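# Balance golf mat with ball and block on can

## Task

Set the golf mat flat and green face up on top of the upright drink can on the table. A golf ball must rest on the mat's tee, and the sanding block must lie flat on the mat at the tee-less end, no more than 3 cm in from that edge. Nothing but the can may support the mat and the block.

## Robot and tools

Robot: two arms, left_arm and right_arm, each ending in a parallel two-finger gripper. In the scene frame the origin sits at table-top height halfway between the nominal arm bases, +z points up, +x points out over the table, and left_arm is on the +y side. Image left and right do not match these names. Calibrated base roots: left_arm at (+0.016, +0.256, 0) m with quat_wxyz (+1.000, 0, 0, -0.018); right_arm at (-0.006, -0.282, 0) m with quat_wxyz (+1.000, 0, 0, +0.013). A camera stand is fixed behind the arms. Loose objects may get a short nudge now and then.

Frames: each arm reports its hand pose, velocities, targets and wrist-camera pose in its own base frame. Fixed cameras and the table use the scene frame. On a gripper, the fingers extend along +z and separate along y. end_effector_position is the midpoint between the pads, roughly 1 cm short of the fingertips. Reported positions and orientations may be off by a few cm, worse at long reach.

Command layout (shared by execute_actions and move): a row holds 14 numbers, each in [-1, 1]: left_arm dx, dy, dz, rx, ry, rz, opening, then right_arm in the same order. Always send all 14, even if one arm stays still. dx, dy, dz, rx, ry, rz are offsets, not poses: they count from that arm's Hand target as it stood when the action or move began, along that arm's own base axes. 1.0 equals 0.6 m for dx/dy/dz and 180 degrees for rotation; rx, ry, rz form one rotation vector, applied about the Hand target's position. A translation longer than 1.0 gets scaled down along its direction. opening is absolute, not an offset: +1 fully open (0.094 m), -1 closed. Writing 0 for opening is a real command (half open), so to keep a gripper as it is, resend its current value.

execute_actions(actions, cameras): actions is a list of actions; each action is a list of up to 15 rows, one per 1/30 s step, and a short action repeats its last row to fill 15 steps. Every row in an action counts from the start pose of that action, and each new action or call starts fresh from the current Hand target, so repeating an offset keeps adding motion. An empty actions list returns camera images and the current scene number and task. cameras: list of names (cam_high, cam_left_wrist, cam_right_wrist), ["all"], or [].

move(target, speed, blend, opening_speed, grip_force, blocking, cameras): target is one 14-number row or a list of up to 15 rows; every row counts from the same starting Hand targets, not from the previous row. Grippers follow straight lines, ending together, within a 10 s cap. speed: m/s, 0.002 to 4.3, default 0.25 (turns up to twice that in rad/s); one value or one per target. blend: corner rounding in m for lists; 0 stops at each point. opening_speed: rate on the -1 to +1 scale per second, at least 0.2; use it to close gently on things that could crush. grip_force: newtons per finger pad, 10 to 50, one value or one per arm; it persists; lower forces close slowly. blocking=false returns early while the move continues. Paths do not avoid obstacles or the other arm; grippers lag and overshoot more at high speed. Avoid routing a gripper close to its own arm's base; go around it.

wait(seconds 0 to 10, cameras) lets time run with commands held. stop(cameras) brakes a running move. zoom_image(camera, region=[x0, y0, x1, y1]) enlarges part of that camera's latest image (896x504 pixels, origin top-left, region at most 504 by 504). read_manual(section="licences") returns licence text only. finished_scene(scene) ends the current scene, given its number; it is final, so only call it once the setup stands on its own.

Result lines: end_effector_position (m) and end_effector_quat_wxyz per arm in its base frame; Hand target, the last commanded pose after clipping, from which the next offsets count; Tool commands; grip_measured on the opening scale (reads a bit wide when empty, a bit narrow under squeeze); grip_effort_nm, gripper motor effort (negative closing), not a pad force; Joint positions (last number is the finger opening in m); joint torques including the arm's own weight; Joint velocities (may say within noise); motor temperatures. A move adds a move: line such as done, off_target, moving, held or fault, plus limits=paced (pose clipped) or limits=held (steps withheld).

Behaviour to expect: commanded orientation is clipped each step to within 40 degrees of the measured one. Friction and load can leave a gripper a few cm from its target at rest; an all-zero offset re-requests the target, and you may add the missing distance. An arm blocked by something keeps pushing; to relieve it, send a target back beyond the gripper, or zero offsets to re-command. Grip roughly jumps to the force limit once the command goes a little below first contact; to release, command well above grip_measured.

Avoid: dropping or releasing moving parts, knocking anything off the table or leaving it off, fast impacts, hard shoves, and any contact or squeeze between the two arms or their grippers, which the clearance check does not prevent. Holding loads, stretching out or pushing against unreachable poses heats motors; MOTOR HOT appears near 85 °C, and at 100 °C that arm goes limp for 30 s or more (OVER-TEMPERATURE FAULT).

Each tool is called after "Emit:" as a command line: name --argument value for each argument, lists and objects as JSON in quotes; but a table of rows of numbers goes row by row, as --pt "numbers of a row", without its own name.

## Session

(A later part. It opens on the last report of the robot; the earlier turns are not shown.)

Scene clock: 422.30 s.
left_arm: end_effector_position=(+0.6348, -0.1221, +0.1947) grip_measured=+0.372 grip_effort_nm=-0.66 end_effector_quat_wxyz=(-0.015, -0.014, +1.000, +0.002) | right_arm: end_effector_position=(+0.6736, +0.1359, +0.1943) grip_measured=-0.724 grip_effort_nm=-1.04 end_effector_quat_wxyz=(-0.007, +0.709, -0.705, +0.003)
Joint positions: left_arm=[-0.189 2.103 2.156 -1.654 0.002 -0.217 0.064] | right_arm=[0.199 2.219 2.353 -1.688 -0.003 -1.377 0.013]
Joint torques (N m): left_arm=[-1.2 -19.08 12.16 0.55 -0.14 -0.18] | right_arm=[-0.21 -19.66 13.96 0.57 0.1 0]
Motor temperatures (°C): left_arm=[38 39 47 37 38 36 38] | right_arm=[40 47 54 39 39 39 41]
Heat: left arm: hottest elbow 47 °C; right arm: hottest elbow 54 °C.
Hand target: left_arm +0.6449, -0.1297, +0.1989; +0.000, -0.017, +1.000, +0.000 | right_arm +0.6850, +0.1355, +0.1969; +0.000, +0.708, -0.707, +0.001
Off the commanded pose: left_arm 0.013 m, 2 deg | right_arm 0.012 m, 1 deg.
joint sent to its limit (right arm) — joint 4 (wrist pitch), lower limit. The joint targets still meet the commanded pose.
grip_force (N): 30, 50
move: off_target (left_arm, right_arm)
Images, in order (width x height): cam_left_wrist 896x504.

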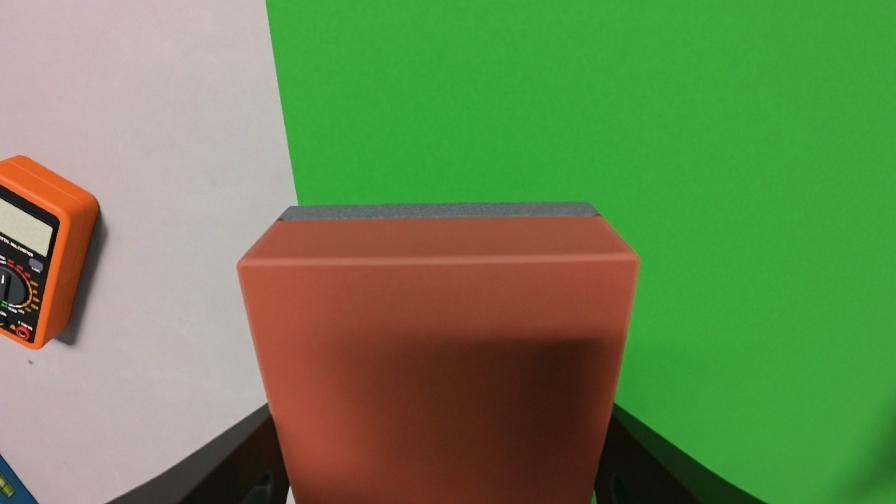

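Emit:
move --pt "0 0 -0.03 0 0 0 0.0 0 0 0 0 0 0 -1" --speed 0.04

Emit:
move --pt "0 0 -0.012 0 0 0 0.0 0 0 0 0 0 0 -1" --speed 0.02 --cameras '["cam_left_wrist"]'

Scene clock: 431.70 s.
left_arm: end_effector_position=(+0.6423, -0.1235, +0.1864) grip_measured=+0.372 grip_effort_nm=-0.66 end_effector_quat_wxyz=(-0.002, -0.014, +1.000, -0.001) | right_arm: end_effector_position=(+0.6736, +0.1359, +0.1943) grip_measured=-0.724 grip_effort_nm=-1.04 end_effector_quat_wxyz=(-0.007, +0.709, -0.705, +0.003)
Joint positions: left_arm=[-0.189 2.105 2.138 -1.607 0.002 -0.217 0.064] | right_arm=[0.199 2.219 2.353 -1.688 -0.003 -1.377 0.013]
Joint torques (N m): left_arm=[-0.91 -18.96 9.66 0.69 -0.2 -0.18] | right_arm=[-0.26 -19.96 13.94 0.59 0.08 -0.03]
Heat: left arm: hottest elbow 48 °C; right arm: hottest elbow 54 °C.
Hand target: left_arm +0.6449, -0.1297, +0.1809; +0.000, -0.017, +1.000, +0.000 | right_arm +0.6850, +0.1355, +0.1969; +0.000, +0.708, -0.707, +0.001
Off the commanded pose: left_arm 0.009 m, 0 deg | right_arm 0.012 m, 1 deg.
joint sent to its limit (right arm) — joint 4 (wrist pitch), lower limit. The joint targets still meet the commanded pose.
grip_force (N): 30, 50
move: off_target (right_arm)

Scene clock: 432.53 s.
left_arm: end_effector_position=(+0.6426, -0.1236, +0.1794) grip_measured=+0.372 grip_effort_nm=-0.66 end_effector_quat_wxyz=(-0.002, -0.014, +1.000, -0.001) | right_arm: end_effector_position=(+0.6736, +0.1359, +0.1943) grip_measured=-0.724 grip_effort_nm=-1.04 end_effector_quat_wxyz=(-0.007, +0.709, -0.705, +0.003)
Joint positions: left_arm=[-0.189 2.105 2.12 -1.588 0.002 -0.217 0.064] | right_arm=[0.199 2.219 2.353 -1.688 -0.003 -1.377 0.013]
Joint torques (N m): left_arm=[-1.49 -19.6 9.72 0.91 -0.17 -0.18] | right_arm=[-0.09 -19.96 13.93 0.59 0.09 -0.01]
Heat: left arm: hottest elbow 48 °C; right arm: hottest elbow 54 °C.
Hand target: left_arm +0.6448, -0.1297, +0.1737; +0.000, -0.017, +1.000, +0.000 | right_arm +0.6850, +0.1355, +0.1969; +0.000, +0.708, -0.707, +0.001
Off the commanded pose: left_arm 0.009 m, 0 deg | right_arm 0.012 m, 1 deg.
joint sent to its limit (right arm) — joint 4 (wrist pitch), lower limit. The joint targets still meet the commanded pose.
grip_force (N): 30, 50
move: off_target (right_arm)
Images, in order (width x height): cam_left_wrist 896x504.

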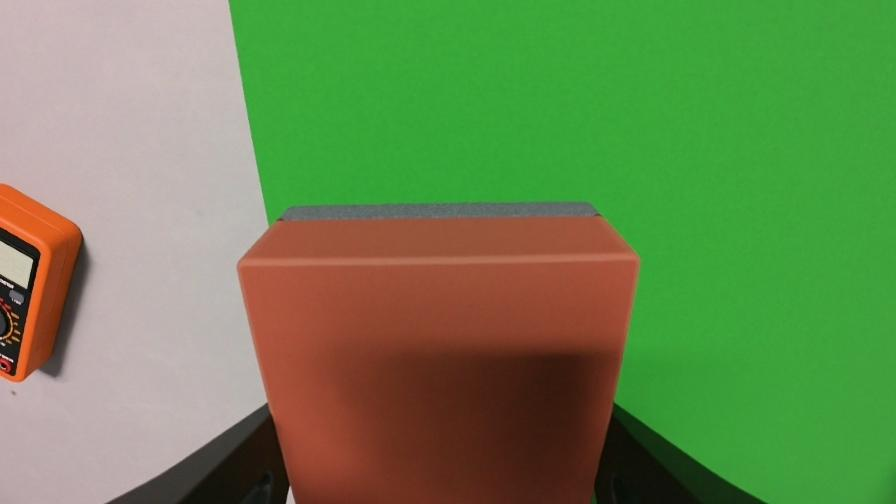

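Emit:
move --pt "-0.012 0 -0.008 0 0 0 0.0 0 0 0 0 0 0 -1" --speed 0.02

Emit:
move --pt "0 0 -0.008 0 0 0 0.0 0 0 0 0 0 0 -1" --speed 0.02 --cameras '["cam_left_wrist"]'

Scene clock: 436.13 s.
left_arm: end_effector_position=(+0.6405, -0.1232, +0.1727) grip_measured=+0.372 grip_effort_nm=-0.66 end_effector_quat_wxyz=(+0.002, -0.016, +1.000, -0.002) | right_arm: end_effector_position=(+0.6744, +0.1361, +0.1959) grip_measured=-0.724 grip_effort_nm=-1.04 end_effector_quat_wxyz=(-0.009, +0.709, -0.705, +0.004)
Joint positions: left_arm=[-0.189 2.092 2.081 -1.555 0.002 -0.22 0.064] | right_arm=[0.199 2.219 2.357 -1.688 -0.003 -1.377 0.013]
Joint torques (N m): left_arm=[-1.2 -20.48 8.7 0.31 -0.14 -0.2] | right_arm=[-0.09 -19.55 13.5 0.64 0.09 -0.01]
Motor temperatures (°C): left_arm=[38 40 48 37 38 36 38] | right_arm=[40 47 55 39 39 39 41]
Heat: left arm: hottest elbow 48 °C; right arm: hottest elbow 55 °C.
Hand target: left_arm +0.6376, -0.1297, +0.1689; +0.000, -0.017, +1.000, +0.000 | right_arm +0.6850, +0.1355, +0.1969; +0.000, +0.708, -0.707, +0.001
Off the commanded pose: left_arm 0.008 m, 0 deg | right_arm 0.011 m, 1 deg.
joint sent to its limit (right arm) — joint 4 (wrist pitch), lower limit. The joint targets still meet the commanded pose.
grip_force (N): 30, 50
move: off_target (right_arm)

Scene clock: 436.90 s.
left_arm: end_effector_position=(+0.6405, -0.1232, +0.1722) grip_measured=+0.372 grip_effort_nm=-0.66 end_effector_quat_wxyz=(+0.005, -0.016, +1.000, -0.002) | right_arm: end_effector_position=(+0.6744, +0.1361, +0.1959) grip_measured=-0.724 grip_effort_nm=-1.04 end_effector_quat_wxyz=(-0.009, +0.709, -0.705, +0.004)
Joint positions: left_arm=[-0.189 2.087 2.071 -1.545 0.002 -0.22 0.064] | right_arm=[0.199 2.219 2.357 -1.688 -0.003 -1.377 0.013]
Joint torques (N m): left_arm=[-1.26 -19.96 8.69 0.61 -0.16 -0.19] | right_arm=[0.09 -19.72 13.63 0.53 0.1 -0.02]
Motor temperatures (°C): left_arm=[38 40 48 37 38 36 38] | right_arm=[40 47 55 39 39 39 41]
Heat: left arm: hottest elbow 48 °C; right arm: hottest elbow 55 °C.
Hand target: left_arm +0.6377, -0.1297, +0.1640; +0.000, -0.017, +1.000, +0.000 | right_arm +0.6850, +0.1355, +0.1969; +0.000, +0.708, -0.707, +0.001
Off the commanded pose: left_arm 0.011 m, 1 deg | right_arm 0.011 m, 1 deg.
joint sent to its limit (right arm) — joint 4 (wrist pitch), lower limit. The joint targets still meet the commanded pose.
grip_force (N): 30, 50
move: off_target (left_arm, right_arm)
Images, in order (width x height): cam_left_wrist 896x504.

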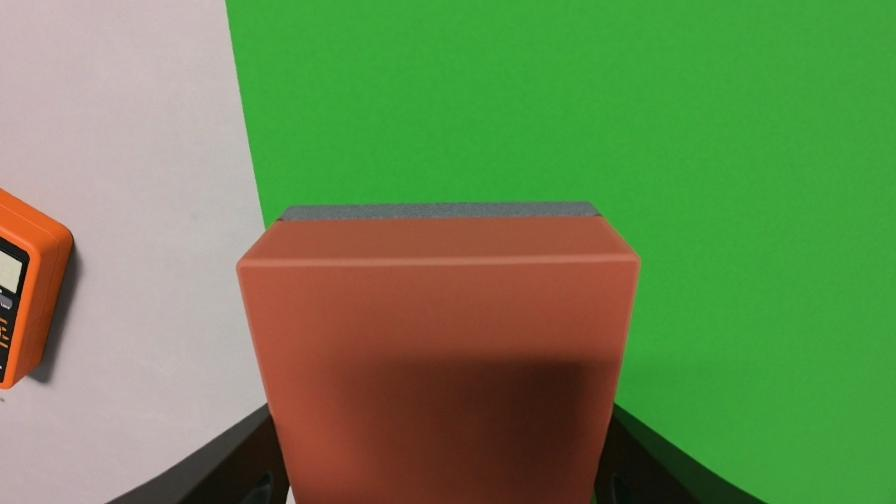

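Emit:
move --pt "0 0 0.008 0 0 0 0.0 0 0 0 0 0 0 -1" --pt "0 0 0.008 0 0 0 0.6 0 0 0 0 0 0 -1" --pt "0 0 0.15 0 0 0 0.6 0 0 0 0 0 0 -1" --speed '[0.02,0.05,0.1]' --opening_speed 0.3 --cameras '["cam_left_wrist","cam_right_wrist"]'

Scene clock: 444.67 s.
left_arm: end_effector_position=(+0.6315, -0.1214, +0.2358) grip_measured=+0.598 grip_effort_nm=0.11 end_effector_quat_wxyz=(+0.007, -0.016, +1.000, -0.003) | right_arm: end_effector_position=(+0.6744, +0.1361, +0.1959) grip_measured=-0.724 grip_effort_nm=-1.04 end_effector_quat_wxyz=(-0.009, +0.709, -0.705, +0.004)
Joint positions: left_arm=[-0.189 2.064 2.199 -1.691 0.002 -0.22 0.075] | right_arm=[0.199 2.219 2.357 -1.688 -0.003 -1.377 0.013]
Joint torques (N m): left_arm=[-1.32 -20.13 13.42 -0.09 -0.15 -0.15] | right_arm=[-0.03 -19.9 13.5 0.53 0.11 -0.03]
Motor temperatures (°C): left_arm=[38 40 48 37 38 36 38] | right_arm=[40 47 55 39 39 39 41]
Heat: left arm: hottest elbow 48 °C; right arm: hottest elbow 55 °C.
Hand target: left_arm +0.6376, -0.1297, +0.2540; +0.000, -0.017, +1.000, +0.000 | right_arm +0.6850, +0.1355, +0.1969; +0.000, +0.708, -0.707, +0.001
Off the commanded pose: left_arm 0.021 m, 1 deg | right_arm 0.011 m, 1 deg.
joint sent to its limit (left arm) — joint 4 (wrist pitch), lower limit. The joint targets are off in orientation, not in position.
joint sent to its limit (right arm) — joint 4 (wrist pitch), lower limit. The joint targets still meet the commanded pose.
grip_force (N): 30, 50
move: off_target (left_arm, right_arm)
Images, in order (width x height): cam_left_wrist 896x504, cam_right_wrist 896x504.

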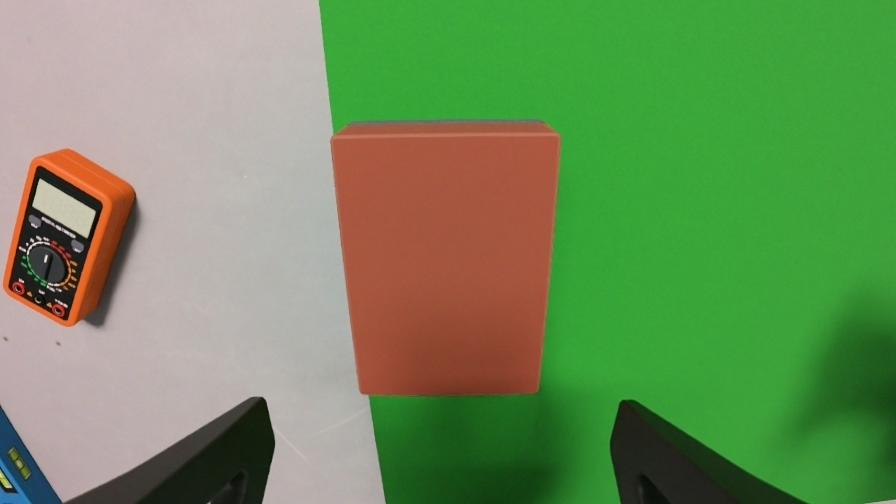

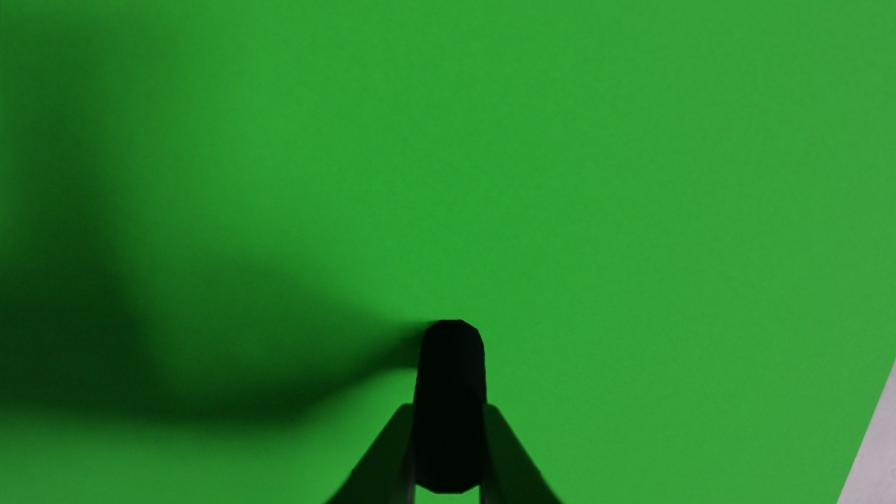

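Emit:
move --pt "-0.5 0 0.07 0 0 0 0.2 0 0 0 0 0 0 -1" --pt "-0.53 -0.162 0.0 0.401 -0.353 -0.399 0.2 0 0 0 0 0 0 -1" --pt "-0.37 -0.162 -0.194 0.401 -0.353 -0.399 0.2 0 0 0 0 0 0 -1" --speed '[0.3,0.35,0.15]' --blend '[0.05,0.02,0]' --cameras '["cam_left_wrist"]'

Scene clock: 458.33 s.
left_arm: end_effector_position=(+0.4049, -0.2228, +0.1313) grip_measured=+0.202 grip_effort_nm=-0.10 end_effector_quat_wxyz=(+0.462, +0.519, +0.510, +0.508) | right_arm: end_effector_position=(+0.6744, +0.1361, +0.1959) grip_measured=-0.724 grip_effort_nm=-1.04 end_effector_quat_wxyz=(-0.009, +0.709, -0.705, +0.004)
Joint positions: left_arm=[-0.78 1.636 0.434 1.116 -0.818 1.564 0.056] | right_arm=[0.199 2.219 2.357 -1.688 -0.003 -1.377 0.013]
Joint torques (N m): left_arm=[0.26 -7.3 7.46 2.28 0.04 0.03] | right_arm=[-0.03 -19.6 13.63 0.68 0.11 -0.03]
Motor temperatures (°C): left_arm=[38 41 49 37 38 36 38] | right_arm=[40 47 56 39 39 39 41]
Heat: left arm: hottest elbow 49 °C; right arm: hottest elbow 56 °C.
Hand target: left_arm +0.4156, -0.2269, +0.1377; +0.467, +0.510, +0.509, +0.513 | right_arm +0.6850, +0.1355, +0.1969; +0.000, +0.708, -0.707, +0.001
Off the commanded pose: left_arm 0.013 m, 1 deg | right_arm 0.011 m, 1 deg.
joint sent to its limit (right arm) — joint 4 (wrist pitch), lower limit. The joint targets still meet the commanded pose.
grip_force (N): 30, 50
move: off_target (left_arm, right_arm)
Images, in order (width x height): cam_left_wrist 896x504.

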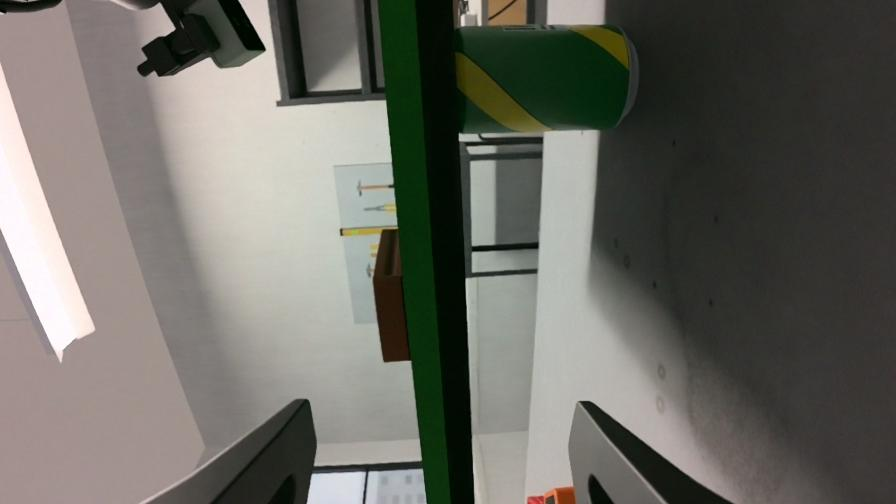

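Emit:
move --pt "0.15 0 0 0 0 0 0.2 0 0 0 0 0 0 -1" --pt "0.15 0 0 0 0 0 -0.28 0 0 0 0 0 0 -1" --speed 0.12 --opening_speed 0.8 --cameras '["cam_left_wrist"]'

Scene clock: 463.00 s.
left_arm: end_effector_position=(+0.4936, -0.2242, +0.1363) grip_measured=-0.278 grip_effort_nm=-0.10 end_effector_quat_wxyz=(+0.471, +0.509, +0.511, +0.508) | right_arm: end_effector_position=(+0.6744, +0.1361, +0.1959) grip_measured=-0.724 grip_effort_nm=-1.04 end_effector_quat_wxyz=(-0.009, +0.709, -0.705, +0.004)
Joint positions: left_arm=[-0.624 1.747 0.624 1.071 -0.663 1.576 0.034] | right_arm=[0.199 2.219 2.357 -1.688 -0.003 -1.377 0.013]
Joint torques (N m): left_arm=[0.56 -10.05 8.47 1.32 0.05 0] | right_arm=[0.21 -19.78 13.72 0.57 0.09 0.01]
Motor temperatures (°C): left_arm=[38 40 49 37 38 36 38] | right_arm=[40 47 56 39 39 39 41]
Heat: left arm: hottest elbow 49 °C; right arm: hottest elbow 56 °C.
Hand target: left_arm +0.5056, -0.2270, +0.1375; +0.467, +0.510, +0.508, +0.513 | right_arm +0.6850, +0.1355, +0.1969; +0.000, +0.708, -0.707, +0.001
Off the commanded pose: left_arm 0.012 m, 1 deg | right_arm 0.011 m, 1 deg.
joint sent to its limit (right arm) — joint 4 (wrist pitch), lower limit. The joint targets still meet the commanded pose.
grip_force (N): 30, 50
move: off_target (left_arm, right_arm); target 2's new opening was sent with left_arm's hand 0.012 m and 1 deg from that target
Images, in order (width x height): cam_left_wrist 896x504.

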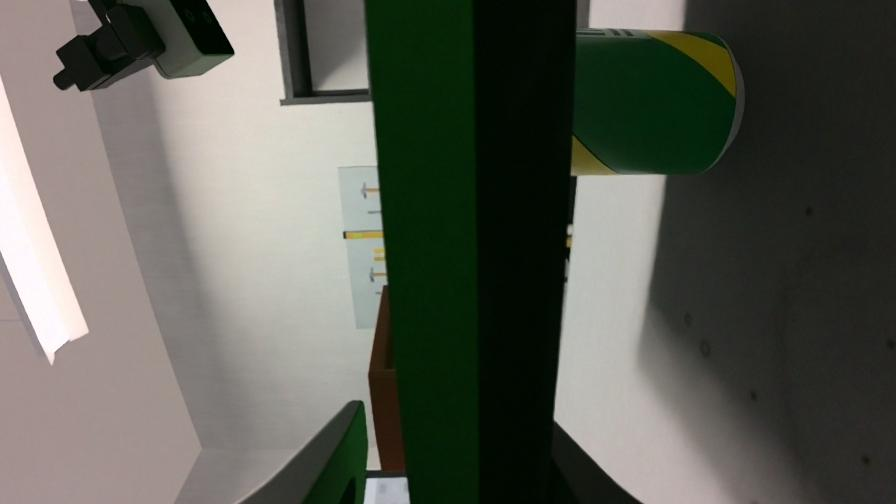

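Emit:
move --pt "0 0 -0.008 0 0 0 -0.35 0 0 0 0 0 0 -1" --pt "0 0 -0.008 0 0 0 -0.35 0 0 0 0 0 0 -0.62" --pt "0 0 -0.008 0 0 0 -0.35 0 0 0 0 0 0 -0.2" --speed 0.03 --opening_speed 0.2 --cameras '["cam_left_wrist","cam_right_wrist"]'

Scene clock: 472.23 s.
left_arm: end_effector_position=(+0.4940, -0.2245, +0.1292) grip_measured=-0.348 grip_effort_nm=-0.10 end_effector_quat_wxyz=(+0.466, +0.514, +0.511, +0.507) | right_arm: end_effector_position=(+0.6750, +0.1360, +0.1970) grip_measured=-0.204 grip_effort_nm=0.14 end_effector_quat_wxyz=(-0.010, +0.709, -0.705, +0.006)
Joint positions: left_arm=[-0.624 1.761 0.625 1.071 -0.663 1.576 0.031] | right_arm=[0.199 2.219 2.36 -1.688 -0.001 -1.377 0.037]
Joint torques (N m): left_arm=[0.56 -10.29 8.28 1.87 0.02 -0.03] | right_arm=[0.09 -19.84 13.38 0.53 0.01 -0.02]
Motor temperatures (°C): left_arm=[38 40 48 37 38 36 38] | right_arm=[40 47 56 39 39 39 41]
Heat: left arm: hottest elbow 48 °C; right arm: hottest elbow 56 °C.
Hand target: left_arm +0.5057, -0.2270, +0.1329; +0.467, +0.510, +0.508, +0.513 | right_arm +0.6850, +0.1356, +0.1969; +0.000, +0.708, -0.707, +0.001
Off the commanded pose: left_arm 0.012 m, 1 deg | right_arm 0.010 m, 1 deg.
joint sent to its limit (right arm) — joint 4 (wrist pitch), lower limit. The joint targets still meet the commanded pose.
grip_force (N): 30, 50
move: off_target (left_arm); target 2's new opening was sent with right_arm's hand 0.011 m and 1 deg from that target; target 3's new opening was sent with right_arm's hand 0.011 m and 1 deg from that target
Images, in order (width x height): cam_left_wrist 896x504, cam_right_wrist 896x504.

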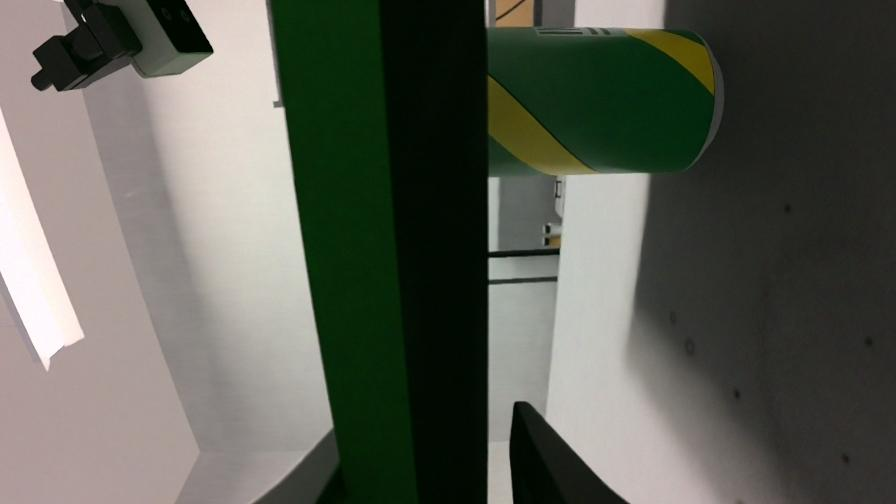

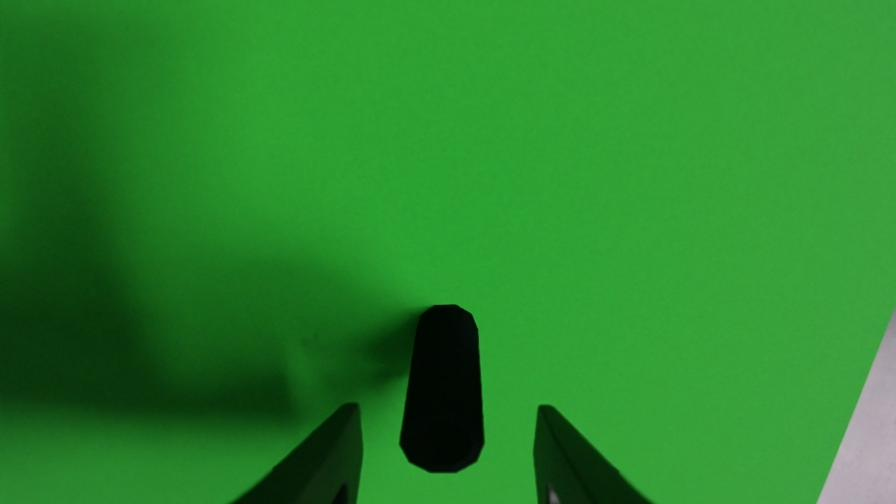

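Emit:
move --target '[0,0,0.006,0,0,0,-0.2, 0,0,0.0,0,0,0,-0.2]' --speed 0.03 --cameras '["cam_left_wrist","cam_right_wrist"]'

Scene clock: 477.53 s.
left_arm: end_effector_position=(+0.4940, -0.2245, +0.1292) grip_measured=-0.202 grip_effort_nm=0.11 end_effector_quat_wxyz=(+0.466, +0.514, +0.511, +0.507) | right_arm: end_effector_position=(+0.6750, +0.1360, +0.1970) grip_measured=-0.203 grip_effort_nm=0.14 end_effector_quat_wxyz=(-0.010, +0.709, -0.705, +0.006)
Joint positions: left_arm=[-0.624 1.761 0.625 1.071 -0.663 1.576 0.037] | right_arm=[0.199 2.219 2.36 -1.688 -0.001 -1.377 0.037]
Joint torques (N m): left_arm=[-0.09 -10.99 8.21 1.33 0.04 0.03] | right_arm=[-0.15 -19.49 13.3 0.69 0.03 -0.04]
Motor temperatures (°C): left_arm=[38 40 48 37 38 36 38] | right_arm=[40 47 55 39 39 39 41]
Heat: left arm: hottest elbow 48 °C; right arm: hottest elbow 55 °C.
Hand target: left_arm +0.5057, -0.2270, +0.1365; +0.467, +0.510, +0.508, +0.513 | right_arm +0.6850, +0.1356, +0.1969; +0.000, +0.708, -0.707, +0.001
Off the commanded pose: left_arm 0.014 m, 1 deg | right_arm 0.010 m, 1 deg.
joint sent to its limit (right arm) — joint 4 (wrist pitch), lower limit. The joint targets still meet the commanded pose.
grip_force (N): 30, 50
move: off_target (left_arm)
Images, in order (width x height): cam_left_wrist 896x504, cam_right_wrist 896x504.

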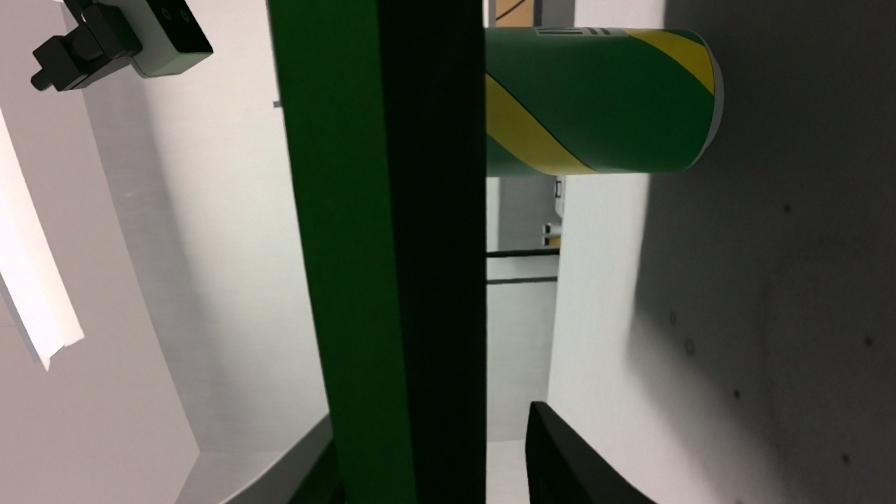

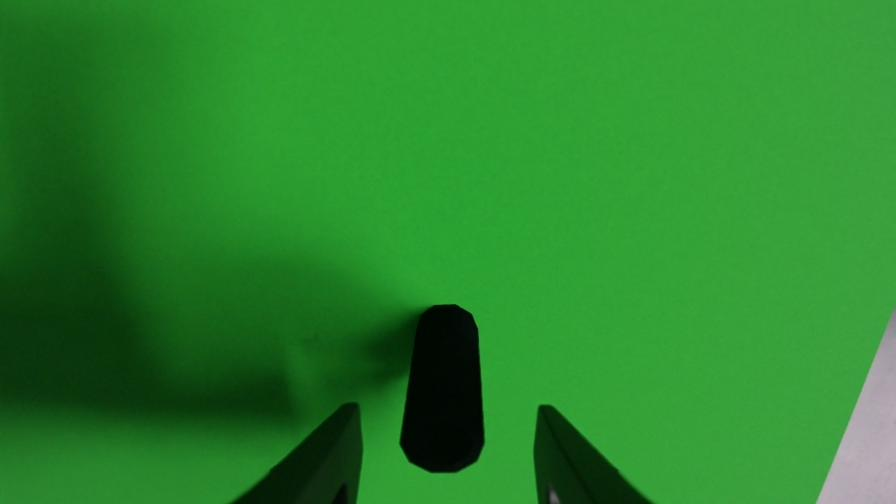

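Emit:
move --target '[0,0,0.008,0,0,0,-0.2, 0,0,0.0,0,0,0,-0.2]' --speed 0.03 --cameras '["cam_left_wrist","cam_right_wrist","cam_high"]'

Scene clock: 480.53 s.
left_arm: end_effector_position=(+0.4939, -0.2244, +0.1287) grip_measured=-0.202 grip_effort_nm=0.11 end_effector_quat_wxyz=(+0.463, +0.517, +0.511, +0.507) | right_arm: end_effector_position=(+0.6750, +0.1360, +0.1970) grip_measured=-0.203 grip_effort_nm=0.14 end_effector_quat_wxyz=(-0.010, +0.709, -0.705, +0.006)
Joint positions: left_arm=[-0.624 1.758 0.625 1.06 -0.663 1.576 0.037] | right_arm=[0.199 2.219 2.36 -1.688 -0.001 -1.377 0.037]
Joint torques (N m): left_arm=[-0.21 -11.63 8.39 1.26 0.02 -0.03] | right_arm=[0.03 -19.66 13.38 0.62 0.02 -0.01]
Heat: left arm: hottest elbow 48 °C; right arm: hottest elbow 54 °C.
Hand target: left_arm +0.5057, -0.2270, +0.1413; +0.467, +0.510, +0.508, +0.513 | right_arm +0.6850, +0.1356, +0.1969; +0.000, +0.708, -0.707, +0.001
Off the commanded pose: left_arm 0.017 m, 1 deg | right_arm 0.010 m, 1 deg.
joint sent to its limit (right arm) — joint 4 (wrist pitch), lower limit. The joint targets still meet the commanded pose.
grip_force (N): 30, 50
move: off_target (left_arm)

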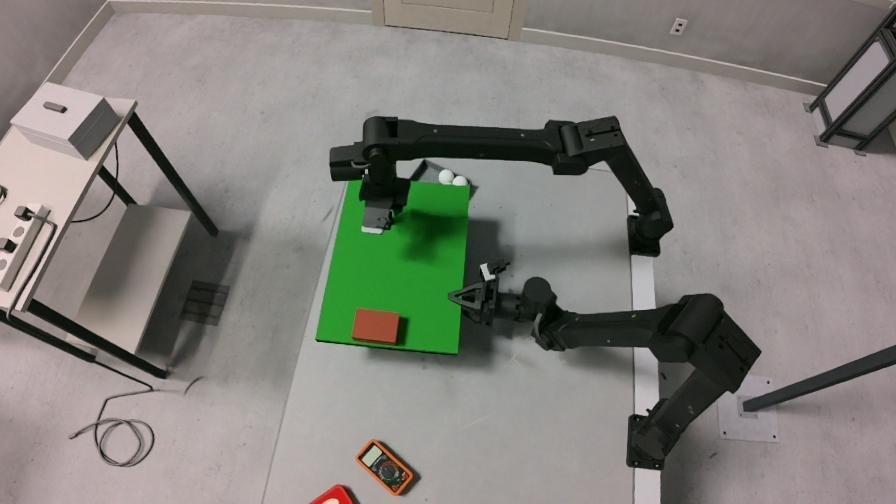

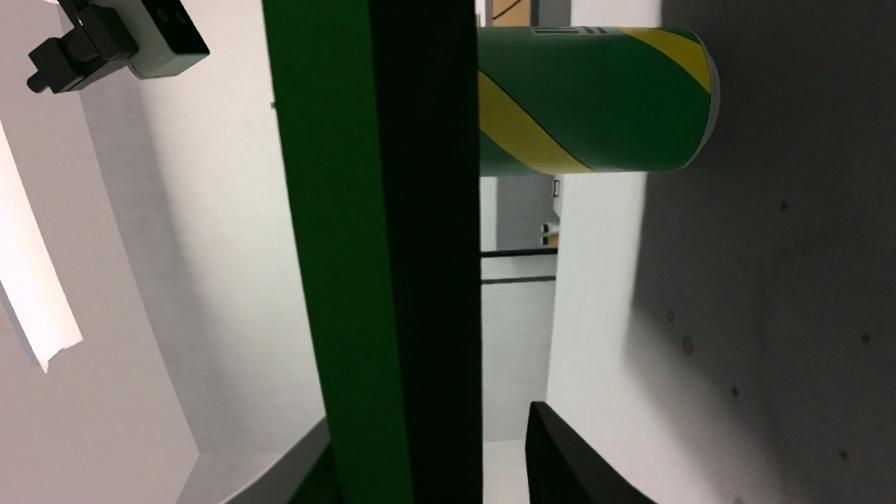

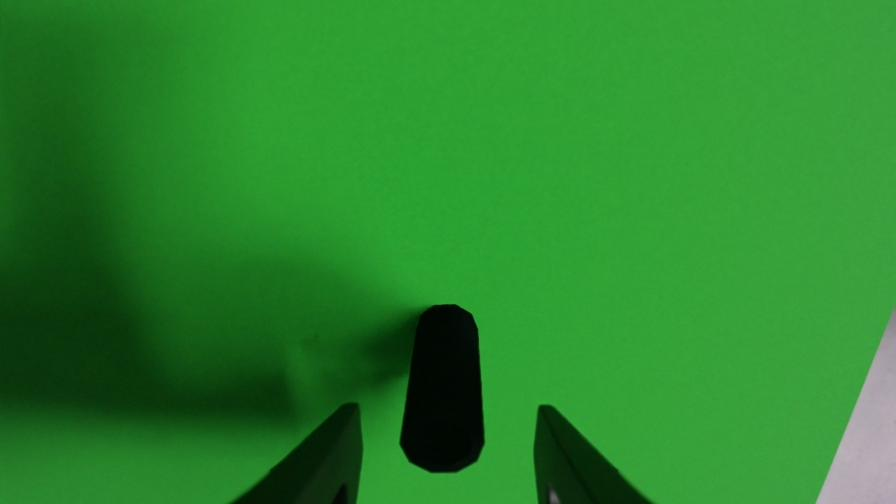

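Emit:
move --pt "0 0 0.012 0 0 0 -0.2 0 0 0.14 0 0 0 -0.2" --speed 0.08 --cameras '["cam_left_wrist","cam_right_wrist","cam_high"]'

Scene clock: 484.33 s.
left_arm: end_effector_position=(+0.4936, -0.2241, +0.1348) grip_measured=-0.202 grip_effort_nm=0.11 end_effector_quat_wxyz=(+0.462, +0.517, +0.511, +0.507) | right_arm: end_effector_position=(+0.6780, +0.1366, +0.2676) grip_measured=-0.203 grip_effort_nm=0.14 end_effector_quat_wxyz=(-0.064, +0.707, -0.703, +0.042)
Joint positions: left_arm=[-0.624 1.736 0.625 1.036 -0.663 1.577 0.037] | right_arm=[0.199 2.149 2.42 -1.688 -0.001 -1.377 0.037]
Joint torques (N m): left_arm=[0.32 -11.52 8.66 1.37 0.03 -0.01] | right_arm=[0.09 -20.19 12.98 0.8 0.04 0]
Heat: left arm: hottest elbow 48 °C; right arm: hottest elbow 54 °C.
Hand target: left_arm +0.5057, -0.2270, +0.1484; +0.467, +0.510, +0.508, +0.513 | right_arm +0.6850, +0.1356, +0.2809; +0.000, +0.708, -0.707, +0.001
Off the commanded pose: left_arm 0.018 m, 1 deg | right_arm 0.015 m, 9 deg.
joint sent to its limit (right arm) — joint 4 (wrist pitch), lower limit. The joint targets are off in orientation, not in position.
grip_force (N): 30, 50
move: off_target (left_arm, right_arm)

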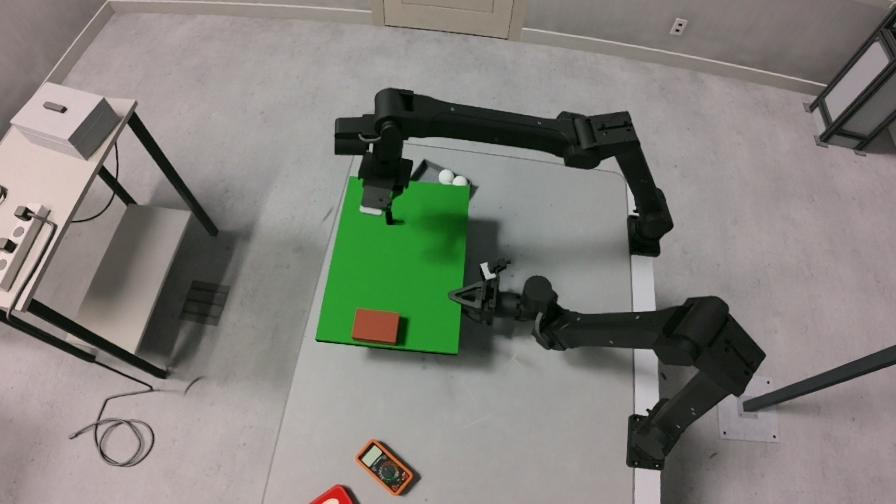

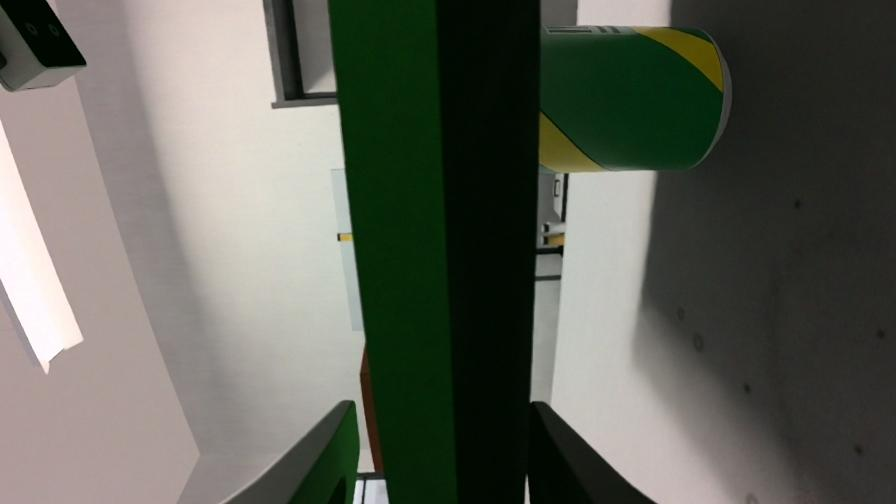

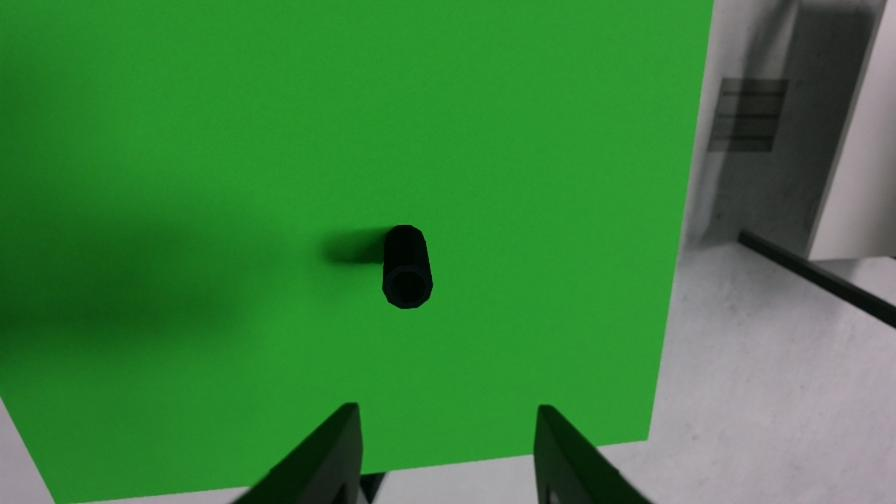

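Emit:
move --pt "0 0 0 0 0 0 -0.2 -0.15 -0.3 0.03 0 0 -0.556 0.6" --pt "0 0 0 0 0 0 -0.2 -0.192 -0.406 -0.12 0 0 0.872 0.6" --speed 0.4 --blend '[0.03,0]' --cameras '["all"]'

Scene clock: 508.80 s.
left_arm: end_effector_position=(+0.4936, -0.2241, +0.1348) grip_measured=-0.202 grip_effort_nm=0.11 end_effector_quat_wxyz=(+0.462, +0.517, +0.511, +0.507) | right_arm: end_effector_position=(+0.5703, -0.1027, +0.2092) grip_measured=+0.597 grip_effort_nm=0.12 end_effector_quat_wxyz=(-0.004, +0.827, +0.563, -0.001)
Joint positions: left_arm=[-0.624 1.736 0.625 1.036 -0.663 1.577 0.037] | right_arm=[-0.179 1.873 1.835 -1.54 -0.004 1.768 0.075]
Joint torques (N m): left_arm=[0.32 -11.81 8.72 1.24 0.03 0] | right_arm=[-0.56 -17.26 9.07 1.02 0.16 0.12]
Heat: left arm: hottest elbow 47 °C; right arm: hottest elbow 53 °C.
Hand target: left_arm +0.5057, -0.2270, +0.1484; +0.467, +0.510, +0.508, +0.513 | right_arm +0.5697, -0.1082, +0.2089; +0.000, +0.834, +0.552, +0.000
Off the commanded pose: left_arm 0.018 m, 1 deg | right_arm 0.005 m, 1 deg.
grip_force (N): 30, 50
move: off_target (left_arm)

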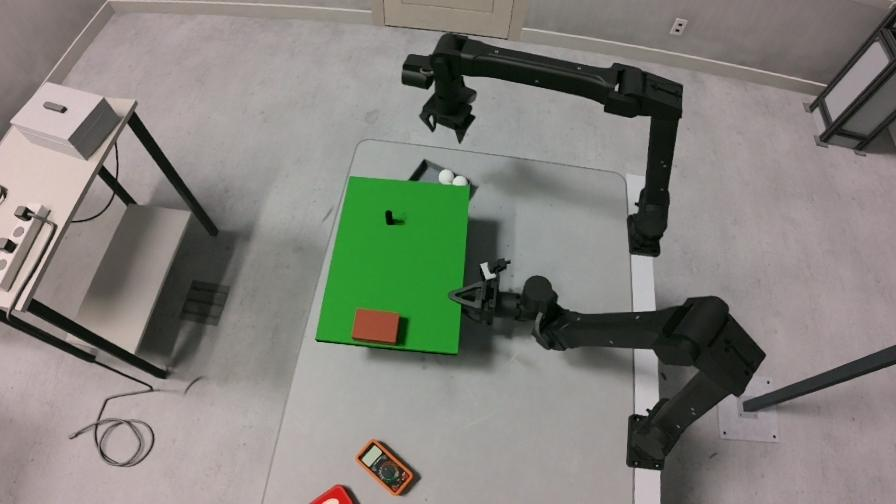

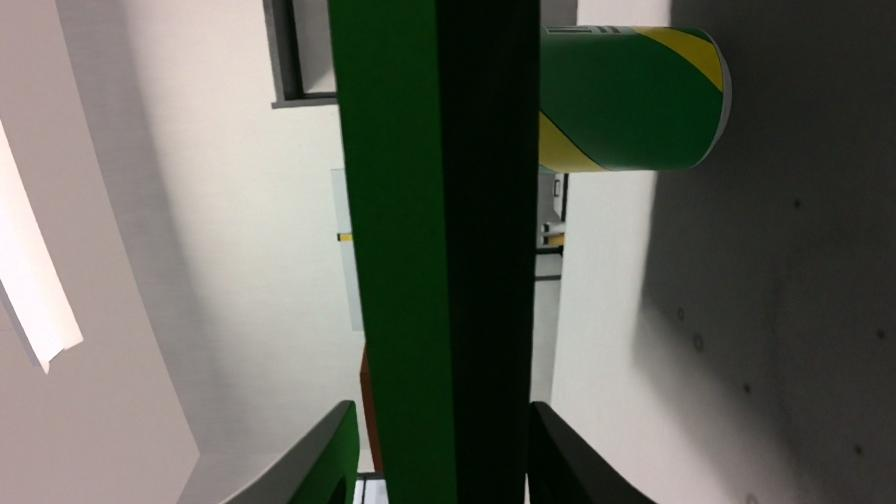

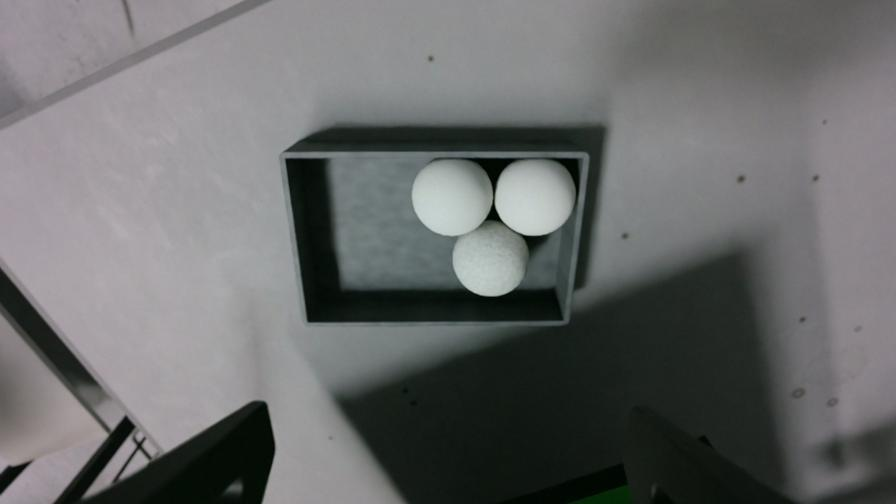

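Emit:
move --pt "0 0 0 0 0 0 -0.2 -0.012 0.088 -0.11 0 0 0.056 0.6" --speed 0.2 --cameras '["cam_right_wrist"]'

Scene clock: 520.10 s.
left_arm: end_effector_position=(+0.4936, -0.2241, +0.1348) grip_measured=-0.202 grip_effort_nm=0.11 end_effector_quat_wxyz=(+0.462, +0.517, +0.511, +0.507) | right_arm: end_effector_position=(+0.5619, -0.0545, +0.1457) grip_measured=+0.597 grip_effort_nm=0.13 end_effector_quat_wxyz=(-0.002, +0.787, +0.617, +0.000)
Joint positions: left_arm=[-0.624 1.736 0.625 1.036 -0.663 1.577 0.037] | right_arm=[-0.097 1.852 1.636 -1.358 -0.003 1.715 0.075]
Joint torques (N m): left_arm=[0.15 -11.87 8.73 1.16 0.02 -0.06] | right_arm=[0.5 -16.15 8.91 0.99 0.16 -0.17]
Heat: left arm: hottest elbow 47 °C; right arm: hottest elbow 53 °C.
Hand target: left_arm +0.5057, -0.2270, +0.1484; +0.467, +0.510, +0.508, +0.513 | right_arm +0.5625, -0.0553, +0.1430; -0.001, +0.782, +0.623, +0.000
Off the commanded pose: left_arm 0.018 m, 1 deg | right_arm 0.003 m, 1 deg.
grip_force (N): 30, 50
move: off_target (left_arm)
Images, in order (width x height): cam_right_wrist 896x504.

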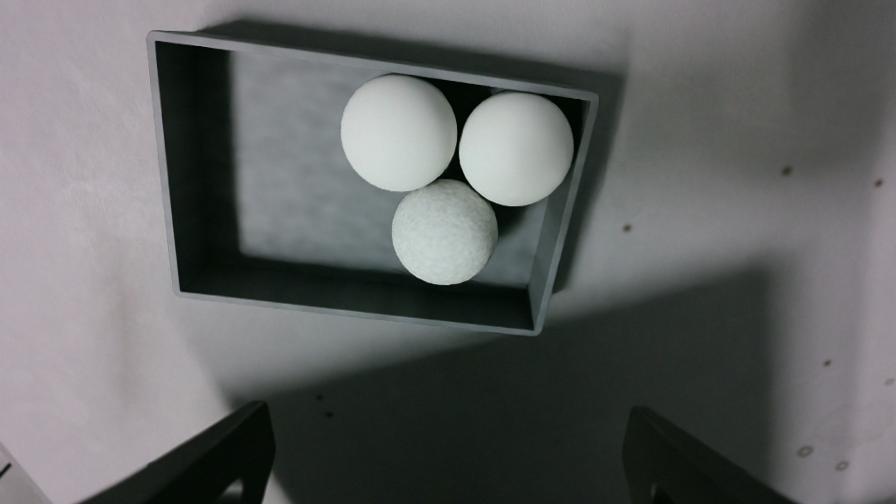

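Emit:
move --pt "0 0 0 0 0 0 -0.2 0 0.006 -0.03 0 0 0 0.2" --pt "0 0 0 0 0 0 -0.2 0 0.006 -0.187 0 0 0 0.2" --pt "0 0 0 0 0 0 -0.2 0 0.006 -0.187 0 0 0 -0.25" --speed 0.15 --grip_force '[30,25]' --cameras '["cam_right_wrist","cam_left_wrist"]'

Scene clock: 527.37 s.
left_arm: end_effector_position=(+0.4936, -0.2241, +0.1348) grip_measured=-0.202 grip_effort_nm=0.11 end_effector_quat_wxyz=(+0.462, +0.517, +0.511, +0.507) | right_arm: end_effector_position=(+0.5613, -0.0545, +0.0404) grip_measured=-0.086 grip_effort_nm=-0.52 end_effector_quat_wxyz=(+0.002, +0.787, +0.617, +0.004)
Joint positions: left_arm=[-0.624 1.736 0.625 1.036 -0.663 1.577 0.037] | right_arm=[-0.097 1.936 1.471 -1.097 -0.003 1.715 0.043]
Joint torques (N m): left_arm=[0.38 -11.34 8.57 1.1 0.02 -0.01] | right_arm=[0.5 -15.79 8.62 1.07 0.15 -0.11]
Heat: left arm: hottest elbow 47 °C; right arm: hottest elbow 52 °C.
Hand target: left_arm +0.5057, -0.2270, +0.1484; +0.467, +0.510, +0.508, +0.513 | right_arm +0.5626, -0.0517, +0.0306; -0.001, +0.782, +0.623, +0.000
Off the commanded pose: left_arm 0.018 m, 1 deg | right_arm 0.010 m, 1 deg.
grip_force (N): 30, 25
move: off_target (left_arm)
Images, in order (width x height): cam_left_wrist 896x504, cam_right_wrist 896x504.

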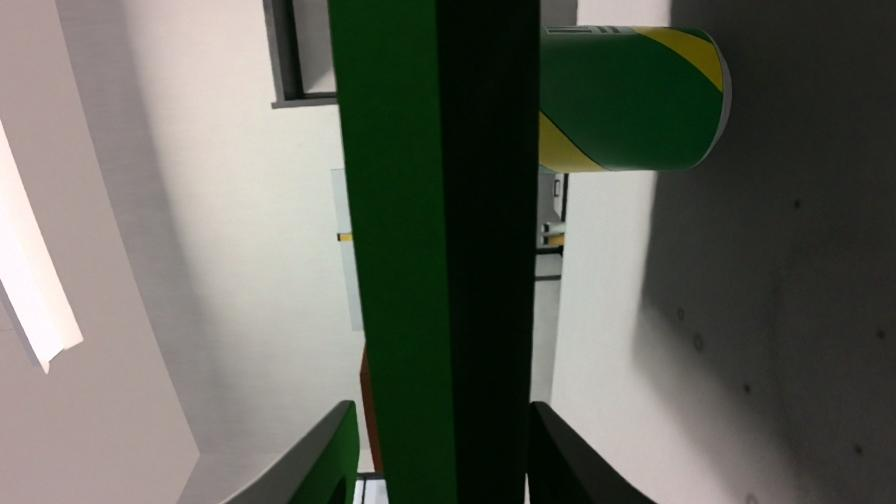

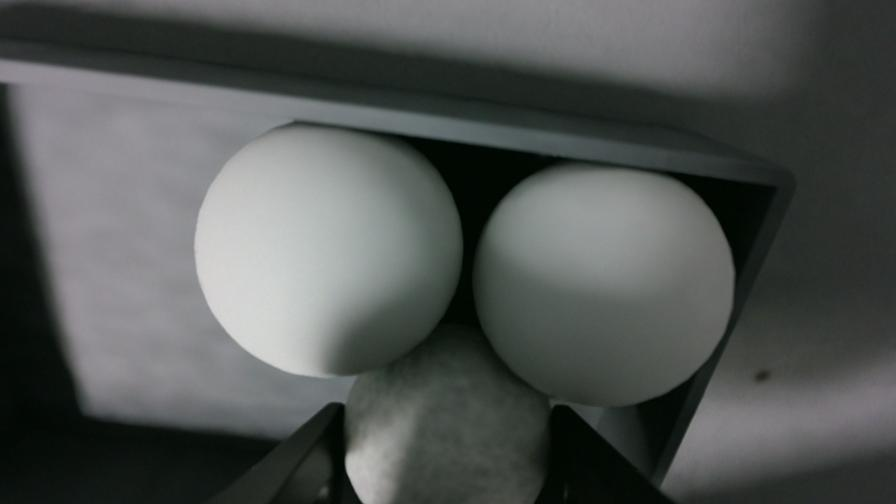

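Emit:
move --pt "0 0 0 0 0 0 -0.2 0 -0.006 0.43 0 0 0 -0.25" --pt "0 0 0 0 0 0 -0.2 0.195 0.23 0.43 0 0 0.08 -0.25" --speed 0.25 --blend '[0.03,0]' --cameras '["cam_right_wrist","cam_high","cam_left_wrist"]'

Scene clock: 546.83 s.
left_arm: end_effector_position=(+0.4936, -0.2241, +0.1348) grip_measured=-0.202 grip_effort_nm=0.11 end_effector_quat_wxyz=(+0.462, +0.517, +0.511, +0.507) | right_arm: end_effector_position=(+0.6715, +0.0858, +0.2863) grip_measured=-0.087 grip_effort_nm=-0.58 end_effector_quat_wxyz=(+0.051, +0.701, +0.708, +0.066)
Joint positions: left_arm=[-0.624 1.736 0.625 1.036 -0.663 1.577 0.037] | right_arm=[0.127 2.089 2.368 -1.682 -0.002 1.689 0.043]
Joint torques (N m): left_arm=[0.44 -11.28 8.68 1.25 0.01 -0.02] | right_arm=[0.26 -17.9 13.38 0.55 0.04 -0.17]
Heat: left arm: hottest elbow 47 °C; right arm: hottest elbow 52 °C.
Hand target: left_arm +0.5057, -0.2270, +0.1484; +0.467, +0.510, +0.508, +0.513 | right_arm +0.6795, +0.0864, +0.2889; -0.001, +0.698, +0.716, +0.001
Off the commanded pose: left_arm 0.018 m, 1 deg | right_arm 0.008 m, 10 deg.
joint sent to its limit (right arm) — joint 4 (wrist pitch), lower limit. The joint targets are off in orientation, not in position.
grip_force (N): 30, 25
move: off_target (left_arm, right_arm)

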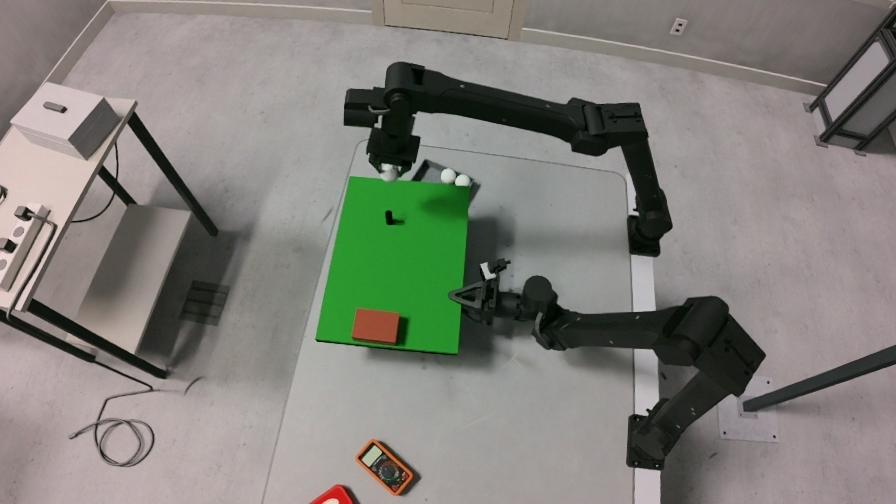

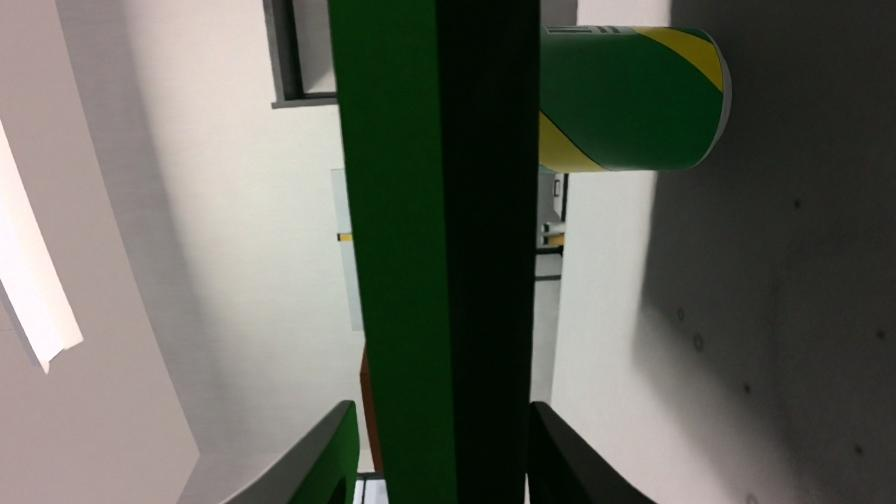

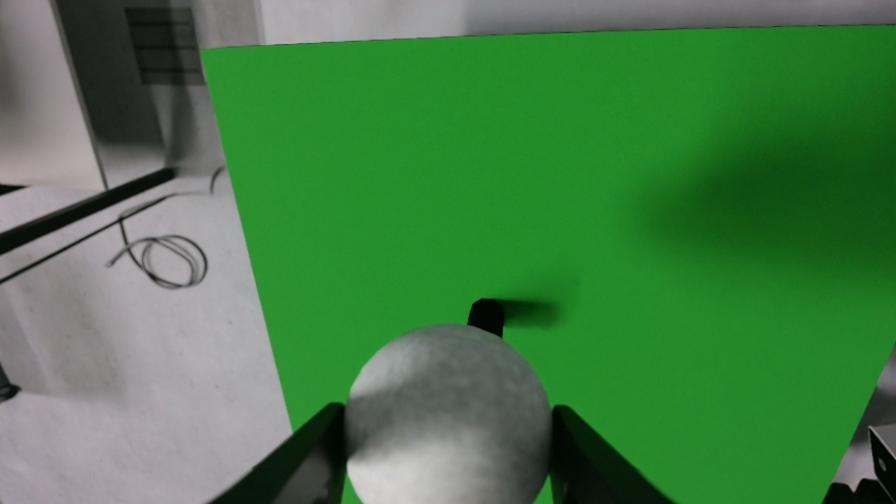

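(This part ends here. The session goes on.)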